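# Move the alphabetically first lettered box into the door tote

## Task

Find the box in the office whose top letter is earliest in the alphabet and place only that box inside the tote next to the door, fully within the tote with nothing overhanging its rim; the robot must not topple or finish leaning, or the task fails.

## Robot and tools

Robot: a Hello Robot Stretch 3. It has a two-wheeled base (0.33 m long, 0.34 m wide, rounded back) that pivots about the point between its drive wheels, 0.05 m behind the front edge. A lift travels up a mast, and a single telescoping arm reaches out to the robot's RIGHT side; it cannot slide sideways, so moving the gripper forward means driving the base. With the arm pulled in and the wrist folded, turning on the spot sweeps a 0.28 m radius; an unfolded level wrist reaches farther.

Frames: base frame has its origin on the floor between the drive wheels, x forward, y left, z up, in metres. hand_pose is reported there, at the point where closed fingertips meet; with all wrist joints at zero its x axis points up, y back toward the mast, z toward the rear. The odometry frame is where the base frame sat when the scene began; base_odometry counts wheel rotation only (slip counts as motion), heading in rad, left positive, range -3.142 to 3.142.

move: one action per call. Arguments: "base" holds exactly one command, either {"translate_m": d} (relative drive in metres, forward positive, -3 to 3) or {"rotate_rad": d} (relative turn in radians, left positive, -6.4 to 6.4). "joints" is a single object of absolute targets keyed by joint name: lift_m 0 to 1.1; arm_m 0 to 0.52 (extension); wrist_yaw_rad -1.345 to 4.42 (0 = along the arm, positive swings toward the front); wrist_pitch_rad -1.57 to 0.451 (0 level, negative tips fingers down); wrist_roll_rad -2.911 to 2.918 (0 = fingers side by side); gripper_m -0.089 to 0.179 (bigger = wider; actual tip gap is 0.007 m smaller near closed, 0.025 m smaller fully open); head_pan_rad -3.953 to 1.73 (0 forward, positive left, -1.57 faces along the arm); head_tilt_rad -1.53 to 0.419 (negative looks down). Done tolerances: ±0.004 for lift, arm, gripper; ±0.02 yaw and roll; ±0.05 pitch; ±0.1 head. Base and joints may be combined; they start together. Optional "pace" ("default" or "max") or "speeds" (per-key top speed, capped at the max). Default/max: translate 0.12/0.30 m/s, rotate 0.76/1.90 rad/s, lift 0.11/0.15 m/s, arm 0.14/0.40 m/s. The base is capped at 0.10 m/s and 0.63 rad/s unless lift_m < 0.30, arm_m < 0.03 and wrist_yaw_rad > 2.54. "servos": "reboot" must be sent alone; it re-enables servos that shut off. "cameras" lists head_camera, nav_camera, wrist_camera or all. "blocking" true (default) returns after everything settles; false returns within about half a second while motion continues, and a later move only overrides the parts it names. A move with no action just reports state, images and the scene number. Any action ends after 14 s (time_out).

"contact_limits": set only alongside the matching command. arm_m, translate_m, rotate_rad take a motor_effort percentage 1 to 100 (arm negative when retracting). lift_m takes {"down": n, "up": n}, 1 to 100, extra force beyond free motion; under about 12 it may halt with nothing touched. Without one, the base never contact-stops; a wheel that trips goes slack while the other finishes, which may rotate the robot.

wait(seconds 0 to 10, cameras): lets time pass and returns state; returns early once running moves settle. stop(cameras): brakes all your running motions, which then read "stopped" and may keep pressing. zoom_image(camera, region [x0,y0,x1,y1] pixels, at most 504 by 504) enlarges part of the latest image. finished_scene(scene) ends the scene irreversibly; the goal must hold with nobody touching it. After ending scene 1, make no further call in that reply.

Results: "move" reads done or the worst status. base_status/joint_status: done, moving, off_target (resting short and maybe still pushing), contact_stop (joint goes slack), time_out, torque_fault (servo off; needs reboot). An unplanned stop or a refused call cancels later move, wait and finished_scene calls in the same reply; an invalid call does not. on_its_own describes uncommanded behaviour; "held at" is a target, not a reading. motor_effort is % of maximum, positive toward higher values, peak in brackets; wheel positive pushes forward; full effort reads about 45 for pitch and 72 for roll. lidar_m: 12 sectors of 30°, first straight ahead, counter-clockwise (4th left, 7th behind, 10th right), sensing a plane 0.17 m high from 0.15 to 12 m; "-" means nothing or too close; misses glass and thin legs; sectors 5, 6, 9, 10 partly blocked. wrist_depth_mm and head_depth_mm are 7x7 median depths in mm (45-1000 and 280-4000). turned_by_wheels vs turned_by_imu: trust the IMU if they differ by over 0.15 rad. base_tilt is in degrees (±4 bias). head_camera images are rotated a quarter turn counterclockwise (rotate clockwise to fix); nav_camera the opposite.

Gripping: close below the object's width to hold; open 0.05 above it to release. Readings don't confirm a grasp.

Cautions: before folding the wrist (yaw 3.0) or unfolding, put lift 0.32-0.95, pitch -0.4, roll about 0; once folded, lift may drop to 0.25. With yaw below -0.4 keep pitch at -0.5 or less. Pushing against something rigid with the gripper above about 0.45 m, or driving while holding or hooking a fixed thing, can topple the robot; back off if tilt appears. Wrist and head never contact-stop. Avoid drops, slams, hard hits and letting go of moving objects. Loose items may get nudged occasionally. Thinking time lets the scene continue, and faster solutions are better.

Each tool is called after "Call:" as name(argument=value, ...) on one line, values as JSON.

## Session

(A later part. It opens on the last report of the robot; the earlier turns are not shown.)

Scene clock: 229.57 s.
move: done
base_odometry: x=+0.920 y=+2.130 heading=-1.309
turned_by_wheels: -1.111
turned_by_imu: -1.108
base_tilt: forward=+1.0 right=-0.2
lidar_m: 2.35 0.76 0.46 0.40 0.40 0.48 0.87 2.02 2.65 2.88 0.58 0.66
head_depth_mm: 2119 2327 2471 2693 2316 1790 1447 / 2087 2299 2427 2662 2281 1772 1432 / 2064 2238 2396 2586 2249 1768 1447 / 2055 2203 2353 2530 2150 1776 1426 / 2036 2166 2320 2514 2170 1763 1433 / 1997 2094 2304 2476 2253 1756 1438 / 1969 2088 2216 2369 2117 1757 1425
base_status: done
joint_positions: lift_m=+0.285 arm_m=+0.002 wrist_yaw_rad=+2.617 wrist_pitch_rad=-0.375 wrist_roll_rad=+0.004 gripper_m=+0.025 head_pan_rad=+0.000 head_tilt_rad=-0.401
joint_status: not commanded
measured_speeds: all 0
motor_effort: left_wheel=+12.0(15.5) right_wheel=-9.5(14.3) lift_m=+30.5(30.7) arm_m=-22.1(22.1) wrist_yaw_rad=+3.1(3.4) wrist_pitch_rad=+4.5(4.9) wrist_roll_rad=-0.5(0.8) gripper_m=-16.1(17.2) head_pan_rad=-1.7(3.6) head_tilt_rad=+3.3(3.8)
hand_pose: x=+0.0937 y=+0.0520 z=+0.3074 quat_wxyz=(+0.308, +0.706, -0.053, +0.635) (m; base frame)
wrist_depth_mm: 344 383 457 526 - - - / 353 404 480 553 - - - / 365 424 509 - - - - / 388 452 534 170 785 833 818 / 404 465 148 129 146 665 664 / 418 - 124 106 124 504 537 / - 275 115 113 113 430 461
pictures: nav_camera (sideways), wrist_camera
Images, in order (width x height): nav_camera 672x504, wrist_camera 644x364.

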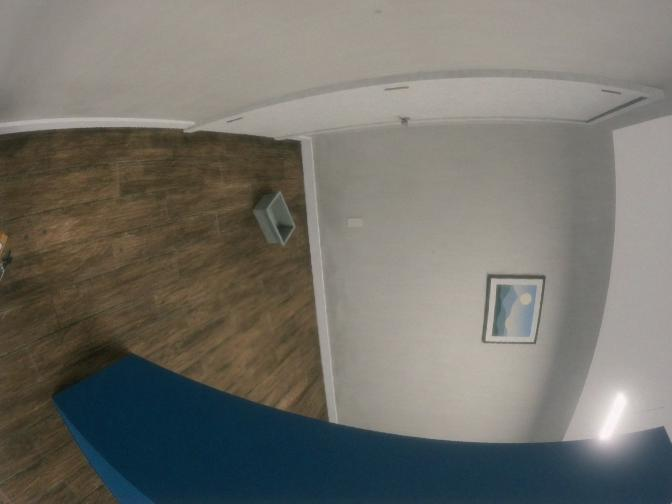

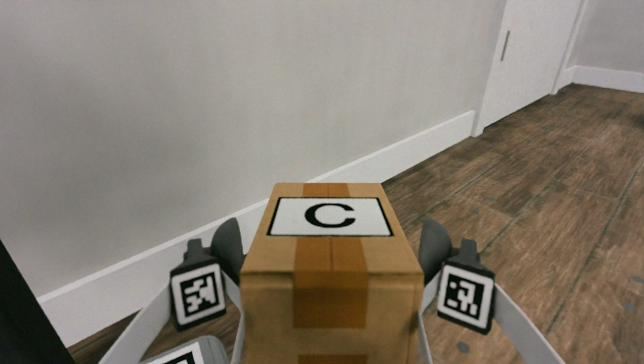

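Call:
move(base={"translate_m":0.92}, joints={"head_tilt_rad":-0.7}, pace="max", cameras=["head_camera"])

Scene clock: 236.10 s.
move: done
base_odometry: x=+1.158 y=+1.241 heading=-1.309
turned_by_wheels: +0.000
turned_by_imu: +0.000
base_tilt: forward=+1.0 right=-0.1
lidar_m: 1.47 1.10 0.67 0.61 0.60 0.72 1.31 0.67 0.45 0.58 2.76 1.66
head_depth_mm: 1335 1494 1724 1927 1631 1390 1205 / 1317 1481 1697 1885 1636 1383 1206 / 1294 1461 1660 1860 1620 1382 1207 / 1273 1444 1603 1854 1635 1366 1206 / 1267 1416 1614 1806 1536 1354 1205 / 1244 1384 1565 1809 1617 1351 1198 / 1235 1367 1548 1766 1624 1389 1206
base_status: done
joint_positions: lift_m=+0.285 arm_m=+0.002 wrist_yaw_rad=+2.617 wrist_pitch_rad=-0.375 wrist_roll_rad=+0.004 gripper_m=+0.025 head_pan_rad=+0.000 head_tilt_rad=-0.700
joint_status: all done
measured_speeds: all 0
motor_effort: left_wheel=+6.9(19.4) right_wheel=-1.0(8.7) lift_m=+21.5(31.0) arm_m=-22.9(23.6) wrist_yaw_rad=+2.7(3.7) wrist_pitch_rad=+4.2(4.9) wrist_roll_rad=-0.6(0.9) gripper_m=-17.3(17.3) head_pan_rad=-1.1(3.7) head_tilt_rad=-3.3(5.4)
hand_pose: x=+0.0937 y=+0.0520 z=+0.3074 quat_wxyz=(+0.308, +0.706, -0.053, +0.635) (m; base frame)
wrist_depth_mm: 483 532 592 - - - - / 501 554 - - - - - / 522 618 675 - - - - / 535 - 712 850 846 795 - / - 635 148 129 146 656 627 / 548 547 125 106 124 507 539 / 210 275 115 114 113 436 465
pictures: head_camera (sideways)
Images, in order (width x height): head_camera 896x504.

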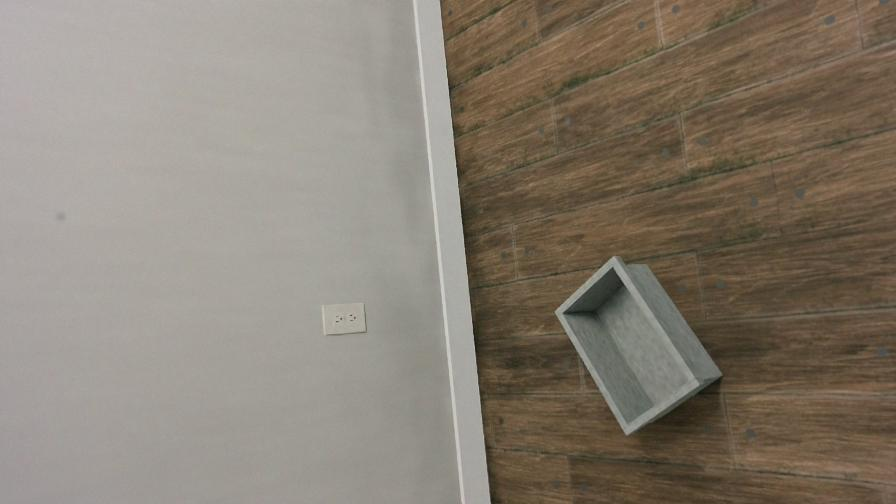

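Call:
move(base={"rotate_rad":-0.357}, pace="max")

Call:
move(base={"translate_m":0.381}, pace="max")

Call:
move(base={"rotate_rad":2.577}, joints={"lift_m":0.55,"head_pan_rad":-1.57,"head_tilt_rad":-0.9}, speeds={"rotate_rad":1.2,"lift_m":0.15})

Call:
move(joints={"wrist_yaw_rad":0}, cameras=["head_camera"])

Scene clock: 246.90 s.
move: done
base_odometry: x=+1.158 y=+1.241 heading=-1.665
turned_by_wheels: -0.357
turned_by_imu: -0.355
base_tilt: forward=+1.1 right=-0.2
lidar_m: 1.54 1.46 0.88 0.62 0.61 0.62 0.82 1.97 0.54 0.45 0.87 2.20
head_depth_mm: 1722 1967 2228 1968 1620 1369 1211 / 1623 1854 2139 1988 1625 1389 1204 / 1539 1746 2011 1940 1623 1377 1200 / 1456 1642 1856 1976 1623 1388 1206 / 1386 1549 1737 1923 1625 1380 1203 / 1327 1466 1644 1835 1624 1377 1198 / 1271 1398 1551 1739 1614 1318 1201
base_status: done
joint_positions: lift_m=+0.285 arm_m=+0.002 wrist_yaw_rad=+2.617 wrist_pitch_rad=-0.375 wrist_roll_rad=+0.004 gripper_m=+0.025 head_pan_rad=+0.000 head_tilt_rad=-0.700
joint_status: not commanded
measured_speeds: all 0
motor_effort: left_wheel=+7.4(17.7) right_wheel=-6.8(15.3) lift_m=+24.0(24.0) arm_m=-23.0(23.4) wrist_yaw_rad=+2.2(3.4) wrist_pitch_rad=+4.6(4.7) wrist_roll_rad=-0.8(0.8) gripper_m=-16.5(16.8) head_pan_rad=-1.1(3.0) head_tilt_rad=-3.4(4.7)
hand_pose: x=+0.0937 y=+0.0520 z=+0.3074 quat_wxyz=(+0.308, +0.706, -0.053, +0.635) (m; base frame)
wrist_depth_mm: 514 - - - - - - / 537 - - - - - - / 540 - - - - - - / 556 732 832 820 811 836 847 / 609 658 148 128 146 660 659 / 552 537 124 107 124 512 544 / 211 277 115 114 113 434 462
pictures: none

Scene clock: 249.47 s.
move: done
base_odometry: x=+1.122 y=+0.862 heading=-1.665
turned_by_wheels: +0.000
turned_by_imu: +0.000
base_tilt: forward=+1.1 right=-0.2
lidar_m: 1.21 1.15 1.18 0.83 0.78 0.83 1.10 0.73 0.60 0.79 1.90 1.72
head_depth_mm: 1337 1529 1800 1960 1623 1374 1196 / 1259 1433 1643 1873 1630 1388 1201 / 1201 1343 1558 1822 1630 1373 1197 / 1129 1258 1438 1666 1616 1384 1200 / 1077 1196 1358 1565 1619 1375 1201 / 1027 1140 1278 1449 1582 1376 1201 / 985 1080 1210 1374 1535 1374 1198
base_status: done
joint_positions: lift_m=+0.285 arm_m=+0.002 wrist_yaw_rad=+2.617 wrist_pitch_rad=-0.375 wrist_roll_rad=+0.004 gripper_m=+0.025 head_pan_rad=+0.000 head_tilt_rad=-0.700
joint_status: not commanded
measured_speeds: all 0
motor_effort: left_wheel=+9.2(20.2) right_wheel=-1.1(9.3) lift_m=+30.6(30.6) arm_m=-22.7(23.5) wrist_yaw_rad=+2.9(3.3) wrist_pitch_rad=+4.6(4.7) wrist_roll_rad=-0.5(0.8) gripper_m=-16.1(17.3) head_pan_rad=-1.7(2.8) head_tilt_rad=-2.7(4.1)
hand_pose: x=+0.0936 y=+0.0520 z=+0.3074 quat_wxyz=(+0.308, +0.706, -0.053, +0.635) (m; base frame)
wrist_depth_mm: - - - - - - - / - - - - - - - / - - - - - - - / 763 809 857 170 783 831 838 / 658 675 149 129 145 648 661 / 545 545 124 106 123 508 545 / 211 275 115 113 113 438 456
pictures: none

Scene clock: 254.63 s.
move: done
base_odometry: x=+1.122 y=+0.862 heading=+0.912
turned_by_wheels: +2.576
turned_by_imu: +2.568
base_tilt: forward=+1.0 right=-0.3
lidar_m: 0.82 1.03 2.19 0.60 0.74 1.58 1.87 1.24 1.15 1.16 0.85 0.78
head_depth_mm: 1037 1178 1364 1536 1418 1255 472 / 1083 1237 1437 1587 1404 1253 450 / 1137 1306 1545 1625 1356 1257 475 / 1203 1387 1658 1613 1362 1253 525 / 1260 1453 1716 1626 1387 1270 1131 / 1186 1312 1448 1547 1421 1258 1138 / 1038 1118 1241 1386 1406 1263 1134
base_status: done
joint_positions: lift_m=+0.550 arm_m=+0.002 wrist_yaw_rad=+2.617 wrist_pitch_rad=-0.375 wrist_roll_rad=+0.004 gripper_m=+0.025 head_pan_rad=-1.571 head_tilt_rad=-0.902
joint_status: all done
measured_speeds: all 0
motor_effort: left_wheel=-10.7(15.2) right_wheel=+10.6(14.5) lift_m=+30.7(33.8) arm_m=-22.9(23.8) wrist_yaw_rad=+3.0(3.5) wrist_pitch_rad=+4.5(4.7) wrist_roll_rad=-0.4(0.9) gripper_m=-16.5(17.2) head_pan_rad=+2.7(5.1) head_tilt_rad=-2.1(8.0)
hand_pose: x=+0.0936 y=+0.0520 z=+0.5724 quat_wxyz=(+0.308, +0.706, -0.053, +0.635) (m; base frame)
wrist_depth_mm: - 516 - - - - - / - 562 - - - - - / - 608 - - - - - / - 660 - - - - - / - - 147 128 146 - - / - - 124 107 124 810 - / 206 687 115 113 113 687 743
pictures: none

Scene clock: 256.93 s.
move: done
base_odometry: x=+1.122 y=+0.862 heading=+0.912
turned_by_wheels: +0.000
turned_by_imu: +0.000
base_tilt: forward=+1.1 right=-0.1
lidar_m: 0.82 1.03 2.20 0.60 0.74 1.58 1.86 1.24 1.15 1.16 0.85 0.78
head_depth_mm: 1037 1175 1361 1552 1408 1260 459 / 1088 1242 1449 1578 1414 1261 451 / 1132 1306 1546 1614 1291 582 475 / 1194 1387 1662 1613 1365 1220 1109 / 1265 1449 1717 1627 1402 1251 1137 / 1186 1309 1448 1560 1408 1254 1137 / 1038 1115 1225 1371 1422 1268 1139
base_status: not commanded
joint_positions: lift_m=+0.550 arm_m=+0.002 wrist_yaw_rad=+0.003 wrist_pitch_rad=-0.375 wrist_roll_rad=+0.004 gripper_m=+0.025 head_pan_rad=-1.570 head_tilt_rad=-0.902
joint_status: all done
measured_speeds: all 0
motor_effort: left_wheel=-10.6(10.9) right_wheel=+9.9(10.7) lift_m=+29.9(30.8) arm_m=-22.9(23.7) wrist_yaw_rad=-2.2(5.8) wrist_pitch_rad=+4.3(4.7) wrist_roll_rad=-0.6(0.8) gripper_m=-16.0(17.2) head_pan_rad=+2.3(4.2) head_tilt_rad=+1.3(2.8)
hand_pose: x=-0.0207 y=-0.3763 z=+0.5724 quat_wxyz=(+0.694, +0.133, -0.696, -0.131) (m; base frame)
wrist_depth_mm: - 676 - - - - - / - 737 - - - - - / - 775 - - 863 - - / - 836 - - - - - / - 891 149 129 146 - - / - 121 124 107 123 822 854 / - 701 115 113 113 700 737
pictures: head_camera (sideways)
Images, in order (width x height): head_camera 896x504.

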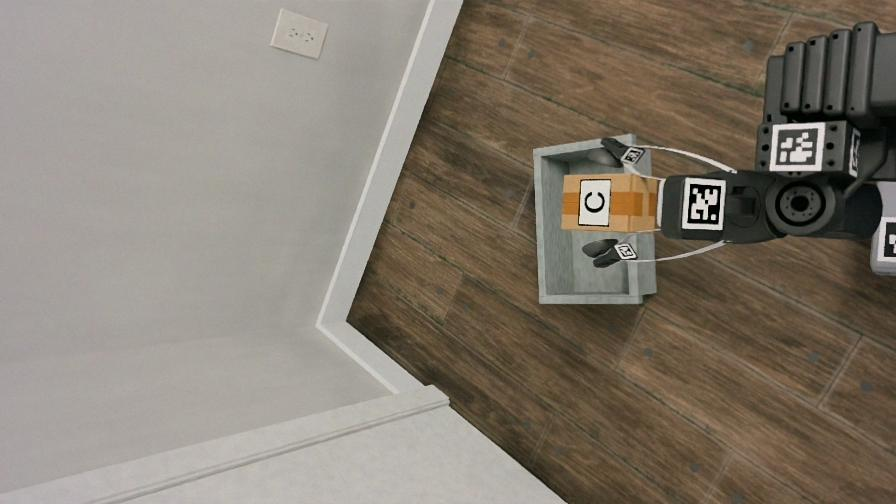

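Call:
move(base={"translate_m":0.012}, joints={"wrist_pitch_rad":-1.4,"arm_m":0.465})

Call:
move(joints={"lift_m":0.32}, pace="max", cameras=["wrist_camera"])

Scene clock: 265.67 s.
move: done
base_odometry: x=+1.130 y=+0.871 heading=+0.911
turned_by_wheels: +0.000
turned_by_imu: +0.001
base_tilt: forward=+0.9 right=-0.2
lidar_m: 0.81 1.02 2.17 0.60 0.74 1.57 1.88 1.25 1.15 1.17 0.84 0.77
head_depth_mm: 1042 1184 1366 1546 1405 1244 1089 / 1091 1240 1377 669 577 509 462 / 1146 1320 1400 893 1363 1253 1143 / 1201 1397 1657 1625 1365 1256 1141 / 1264 1452 1700 1616 1412 1264 1136 / 1175 1297 1438 1532 1428 1263 1134 / 1009 1092 1218 1354 1412 1265 1134
base_status: done
joint_positions: lift_m=+0.550 arm_m=+0.465 wrist_yaw_rad=+0.003 wrist_pitch_rad=-1.399 wrist_roll_rad=+0.004 gripper_m=+0.025 head_pan_rad=-1.570 head_tilt_rad=-0.900
joint_status: all done
measured_speeds: all 0
motor_effort: left_wheel=+2.1(6.1) right_wheel=+8.8(14.4) lift_m=+28.4(29.6) arm_m=+24.5(26.6) wrist_yaw_rad=-2.1(2.4) wrist_pitch_rad=-0.5(5.7) wrist_roll_rad=-0.8(0.8) gripper_m=-17.0(17.1) head_pan_rad=+2.5(4.5) head_tilt_rad=+0.3(1.5)
hand_pose: x=-0.0216 y=-0.6300 z=+0.4321 quat_wxyz=(+0.541, +0.455, -0.541, -0.456) (m; base frame)
wrist_depth_mm: 521 605 600 598 594 597 578 / 599 594 595 596 591 588 580 / 592 588 590 587 585 590 576 / 592 598 593 163 584 576 582 / 600 590 148 127 143 573 570 / 595 586 124 107 123 573 571 / 594 587 116 114 114 573 564
pictures: none

Scene clock: 268.00 s.
move: done
base_odometry: x=+1.130 y=+0.871 heading=+0.911
turned_by_wheels: +0.000
turned_by_imu: +0.000
base_tilt: forward=+1.1 right=-0.1
lidar_m: 0.81 1.02 2.16 0.60 0.74 1.57 1.88 1.24 1.15 0.62 0.84 0.77
head_depth_mm: 1046 1174 1361 1556 1409 1253 1132 / 1082 1244 1467 1589 1361 1222 670 / 1136 1306 1557 956 1210 1245 1111 / 1207 1384 1646 1611 1372 1260 1138 / 1263 1458 1690 1610 1416 1258 1133 / 1177 1297 1431 1540 1426 1251 1144 / 1018 1094 1200 1359 1407 1259 1139
base_status: not commanded
joint_positions: lift_m=+0.320 arm_m=+0.465 wrist_yaw_rad=+0.003 wrist_pitch_rad=-1.400 wrist_roll_rad=+0.004 gripper_m=+0.025 head_pan_rad=-1.570 head_tilt_rad=-0.900
joint_status: all done
measured_speeds: all 0
motor_effort: left_wheel=+2.2(2.3) right_wheel=+8.4(9.7) lift_m=+22.4(27.2) arm_m=+20.0(24.4) wrist_yaw_rad=-2.1(2.4) wrist_pitch_rad=-0.1(0.5) wrist_roll_rad=-0.7(0.9) gripper_m=-16.4(16.8) head_pan_rad=+2.0(4.0) head_tilt_rad=-0.7(1.4)
hand_pose: x=-0.0216 y=-0.6298 z=+0.2021 quat_wxyz=(+0.540, +0.455, -0.541, -0.456) (m; base frame)
wrist_depth_mm: 376 374 369 369 370 363 363 / 370 372 369 370 366 364 362 / 371 366 315 290 285 361 362 / 371 249 - 165 - 362 357 / 373 260 143 127 135 360 357 / 365 253 124 107 123 124 358 / 365 244 116 114 114 240 354
pictures: wrist_camera
Images, in order (width x height): wrist_camera 644x364.

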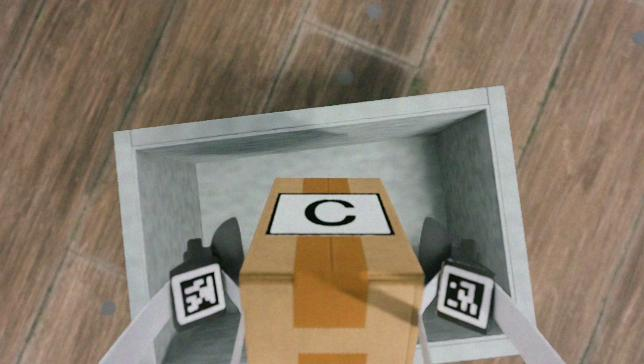

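Call:
move(joints={"lift_m":0.168}, contact_limits={"lift_m":{"down":14}})

Call:
move(joints={"lift_m":0.15}, speeds={"lift_m":0.04}, contact_limits={"lift_m":{"down":13}}, cameras=["wrist_camera"])

Scene clock: 273.57 s.
move: done
base_odometry: x=+1.130 y=+0.871 heading=+0.911
turned_by_wheels: +0.000
turned_by_imu: +0.001
base_tilt: forward=+0.8 right=-0.2
lidar_m: 0.81 1.02 2.17 0.60 0.74 1.57 1.88 1.24 1.15 1.17 0.84 0.77
head_depth_mm: 1043 1180 1370 1544 1423 1252 1137 / 1092 1245 1442 1578 1418 1243 1118 / 1135 1307 1554 1621 1072 1221 1100 / 1201 1385 1644 1619 1363 1258 1132 / 1252 1452 1692 1626 1416 1261 1132 / 1173 1302 1437 1556 1410 1259 1135 / 1006 1088 1209 1350 1406 1263 1141
base_status: not commanded
joint_positions: lift_m=+0.168 arm_m=+0.465 wrist_yaw_rad=+0.003 wrist_pitch_rad=-1.400 wrist_roll_rad=+0.004 gripper_m=+0.025 head_pan_rad=-1.570 head_tilt_rad=-0.900
joint_status: all done
measured_speeds: all 0
motor_effort: left_wheel=+2.3(2.3) right_wheel=+9.1(9.4) lift_m=+22.5(23.8) arm_m=+9.2(14.1) wrist_yaw_rad=-1.9(2.5) wrist_pitch_rad=+0.0(0.6) wrist_roll_rad=-0.6(0.9) gripper_m=-16.6(17.0) head_pan_rad=+2.5(3.4) head_tilt_rad=-0.4(1.9)
contact_limits: lift_m down 14 (down: maximum 72; up: maximum 65)
hand_pose: x=-0.0216 y=-0.6297 z=+0.0501 quat_wxyz=(+0.540, +0.455, -0.541, -0.456) (m; base frame)
wrist_depth_mm: - 99 98 101 105 118 120 / 121 126 132 146 162 170 - / 160 180 194 203 - - - / - - - 164 - - - / - - 143 127 134 - - / - - 123 108 124 120 - / - - 114 114 112 - -
pictures: none

Scene clock: 274.30 s.
move: contact_stop
base_odometry: x=+1.130 y=+0.871 heading=+0.912
turned_by_wheels: +0.000
turned_by_imu: +0.000
base_tilt: forward=+1.0 right=-0.2
lidar_m: 0.81 1.02 2.16 0.60 0.74 1.57 1.88 1.25 1.15 1.17 0.84 0.77
head_depth_mm: 1040 1178 1363 1549 1411 1254 1135 / 1091 1244 1465 1584 1417 1257 1119 / 1139 1311 1546 1616 1079 1220 1096 / 1203 1385 1672 1620 1366 1256 1139 / 1261 1456 1686 1611 1421 1259 1129 / 1174 1297 1424 1562 1403 1259 1139 / 1017 1092 1218 1354 1409 1262 1136
base_status: not commanded
joint_positions: lift_m=+0.157 arm_m=+0.465 wrist_yaw_rad=+0.002 wrist_pitch_rad=-1.401 wrist_roll_rad=+0.003 gripper_m=+0.025 head_pan_rad=-1.570 head_tilt_rad=-0.900
joint_status: lift_m contact_stop (moved -0.011 of -0.018)
measured_speeds: translate_m=+0.000 rotate_rad=+0.000 lift_m=+0.004 arm_m=+0.000 wrist_yaw_rad=+0.000 wrist_pitch_rad=+0.000 wrist_roll_rad=+0.000 head_pan_rad=+0.000 head_tilt_rad=+0.000
on_its_own: lift_m is slack since a contact_stop (your +0.150 is given up)
motor_effort: left_wheel=+2.5(2.6) right_wheel=+2.3(9.3) lift_m=+20.8(22.2) arm_m=+8.1(9.5) wrist_yaw_rad=-1.1(2.4) wrist_pitch_rad=+0.0(0.3) wrist_roll_rad=-0.3(0.9) gripper_m=-16.5(16.9) head_pan_rad=+1.9(2.6) head_tilt_rad=-0.2(2.0)
contact_limits: lift_m down 13 (down: maximum 72; up: maximum 65)
hand_pose: x=-0.0216 y=-0.6295 z=+0.0394 quat_wxyz=(+0.540, +0.456, -0.541, -0.456) (m; base frame)
wrist_depth_mm: - 89 92 94 104 112 119 / 121 121 134 145 162 164 - / 155 180 189 - - - - / - - - 164 - - - / - - 142 126 126 - - / - - 124 106 125 123 - / - - 113 111 112 197 -
pictures: wrist_camera
Images, in order (width x height): wrist_camera 644x364.

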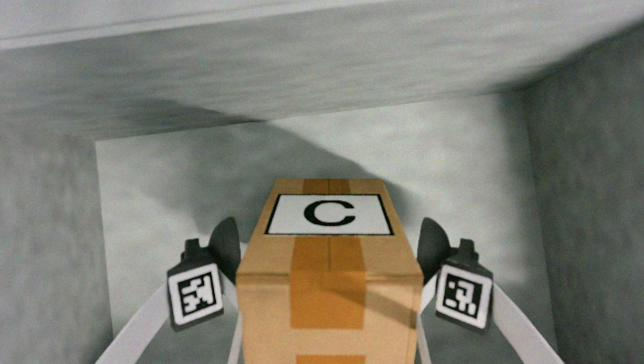

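Call:
move(joints={"gripper_m":0.12,"lift_m":0.158})

Call:
move(joints={"lift_m":0.4}, pace="max", cameras=["wrist_camera"])

Scene clock: 277.73 s.
move: done
base_odometry: x=+1.130 y=+0.871 heading=+0.912
turned_by_wheels: +0.000
turned_by_imu: +0.000
base_tilt: forward=+1.0 right=-0.1
lidar_m: 0.81 1.02 2.17 0.60 0.74 1.57 1.89 1.24 1.15 1.17 0.84 0.77
head_depth_mm: 1039 1172 1370 1538 1424 1257 1129 / 1088 1247 1451 1571 1407 1260 1116 / 1131 1307 1557 1621 1073 1222 1098 / 1204 1384 1650 1626 1359 1259 1139 / 1260 1458 1691 1630 1423 1263 1132 / 1172 1293 1428 1554 1411 1262 1131 / 1014 1089 1212 1352 1416 1259 1138
base_status: not commanded
joint_positions: lift_m=+0.158 arm_m=+0.465 wrist_yaw_rad=+0.002 wrist_pitch_rad=-1.401 wrist_roll_rad=+0.003 gripper_m=+0.120 head_pan_rad=-1.570 head_tilt_rad=-0.900
joint_status: all done
measured_speeds: all 0
motor_effort: left_wheel=+2.3(2.8) right_wheel=+2.1(2.5) lift_m=+27.4(27.4) arm_m=+0.9(3.7) wrist_yaw_rad=-1.4(1.8) wrist_pitch_rad=+0.0(0.3) wrist_roll_rad=-0.5(0.5) gripper_m=+0.7(91.7) head_pan_rad=+1.4(3.3) head_tilt_rad=-1.5(2.2)
hand_pose: x=-0.0216 y=-0.6295 z=+0.0401 quat_wxyz=(+0.540, +0.456, -0.541, -0.456) (m; base frame)
wrist_depth_mm: - 89 94 93 104 113 120 / 121 126 132 145 159 167 - / 160 179 185 186 - - - / - - - 113 - - - / - - 112 111 - 147 - / - 123 126 - 117 123 - / - 109 - - 199 197 -
pictures: none

Scene clock: 280.13 s.
move: done
base_odometry: x=+1.130 y=+0.871 heading=+0.912
turned_by_wheels: +0.000
turned_by_imu: +0.000
base_tilt: forward=+0.9 right=-0.2
lidar_m: 0.81 1.02 2.17 0.60 0.74 1.57 1.88 1.24 1.15 1.17 0.84 0.77
head_depth_mm: 1043 1184 1375 1558 1409 1260 1142 / 1094 1244 1445 1536 1340 669 590 / 1144 1315 1560 890 1352 1255 1129 / 1198 1389 1659 1621 1374 1250 1130 / 1260 1461 1709 1623 1416 1254 1133 / 1172 1302 1439 1554 1415 1256 1133 / 1010 1097 1216 1351 1397 1262 1134
base_status: not commanded
joint_positions: lift_m=+0.400 arm_m=+0.465 wrist_yaw_rad=+0.002 wrist_pitch_rad=-1.401 wrist_roll_rad=+0.003 gripper_m=+0.120 head_pan_rad=-1.570 head_tilt_rad=-0.900
joint_status: all done
measured_speeds: all 0
motor_effort: left_wheel=+2.5(2.7) right_wheel=+1.9(2.5) lift_m=+30.1(33.6) arm_m=-4.4(4.4) wrist_yaw_rad=-1.6(1.8) wrist_pitch_rad=+0.1(0.3) wrist_roll_rad=-0.5(0.6) gripper_m=-0.7(1.3) head_pan_rad=+1.1(2.5) head_tilt_rad=-1.7(3.1)
hand_pose: x=-0.0216 y=-0.6295 z=+0.2821 quat_wxyz=(+0.540, +0.456, -0.541, -0.456) (m; base frame)
wrist_depth_mm: 454 454 452 451 447 445 438 / 452 451 448 443 442 442 440 / 448 445 445 439 384 440 432 / 447 443 355 349 - 437 438 / 452 450 - 350 - 435 437 / 437 123 369 372 350 126 436 / 439 435 437 438 433 128 431
pictures: wrist_camera
Images, in order (width x height): wrist_camera 644x364.

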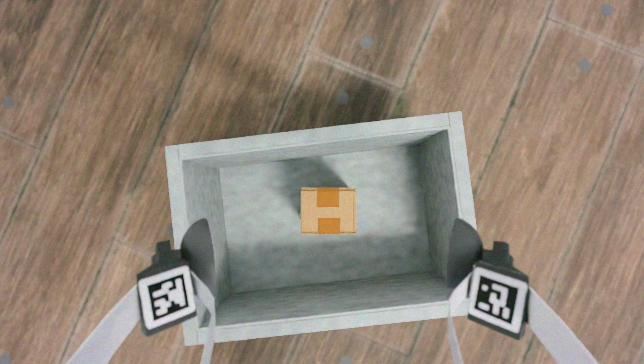

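Call:
finished_scene(scene=2)

The scene is finished: the task was done.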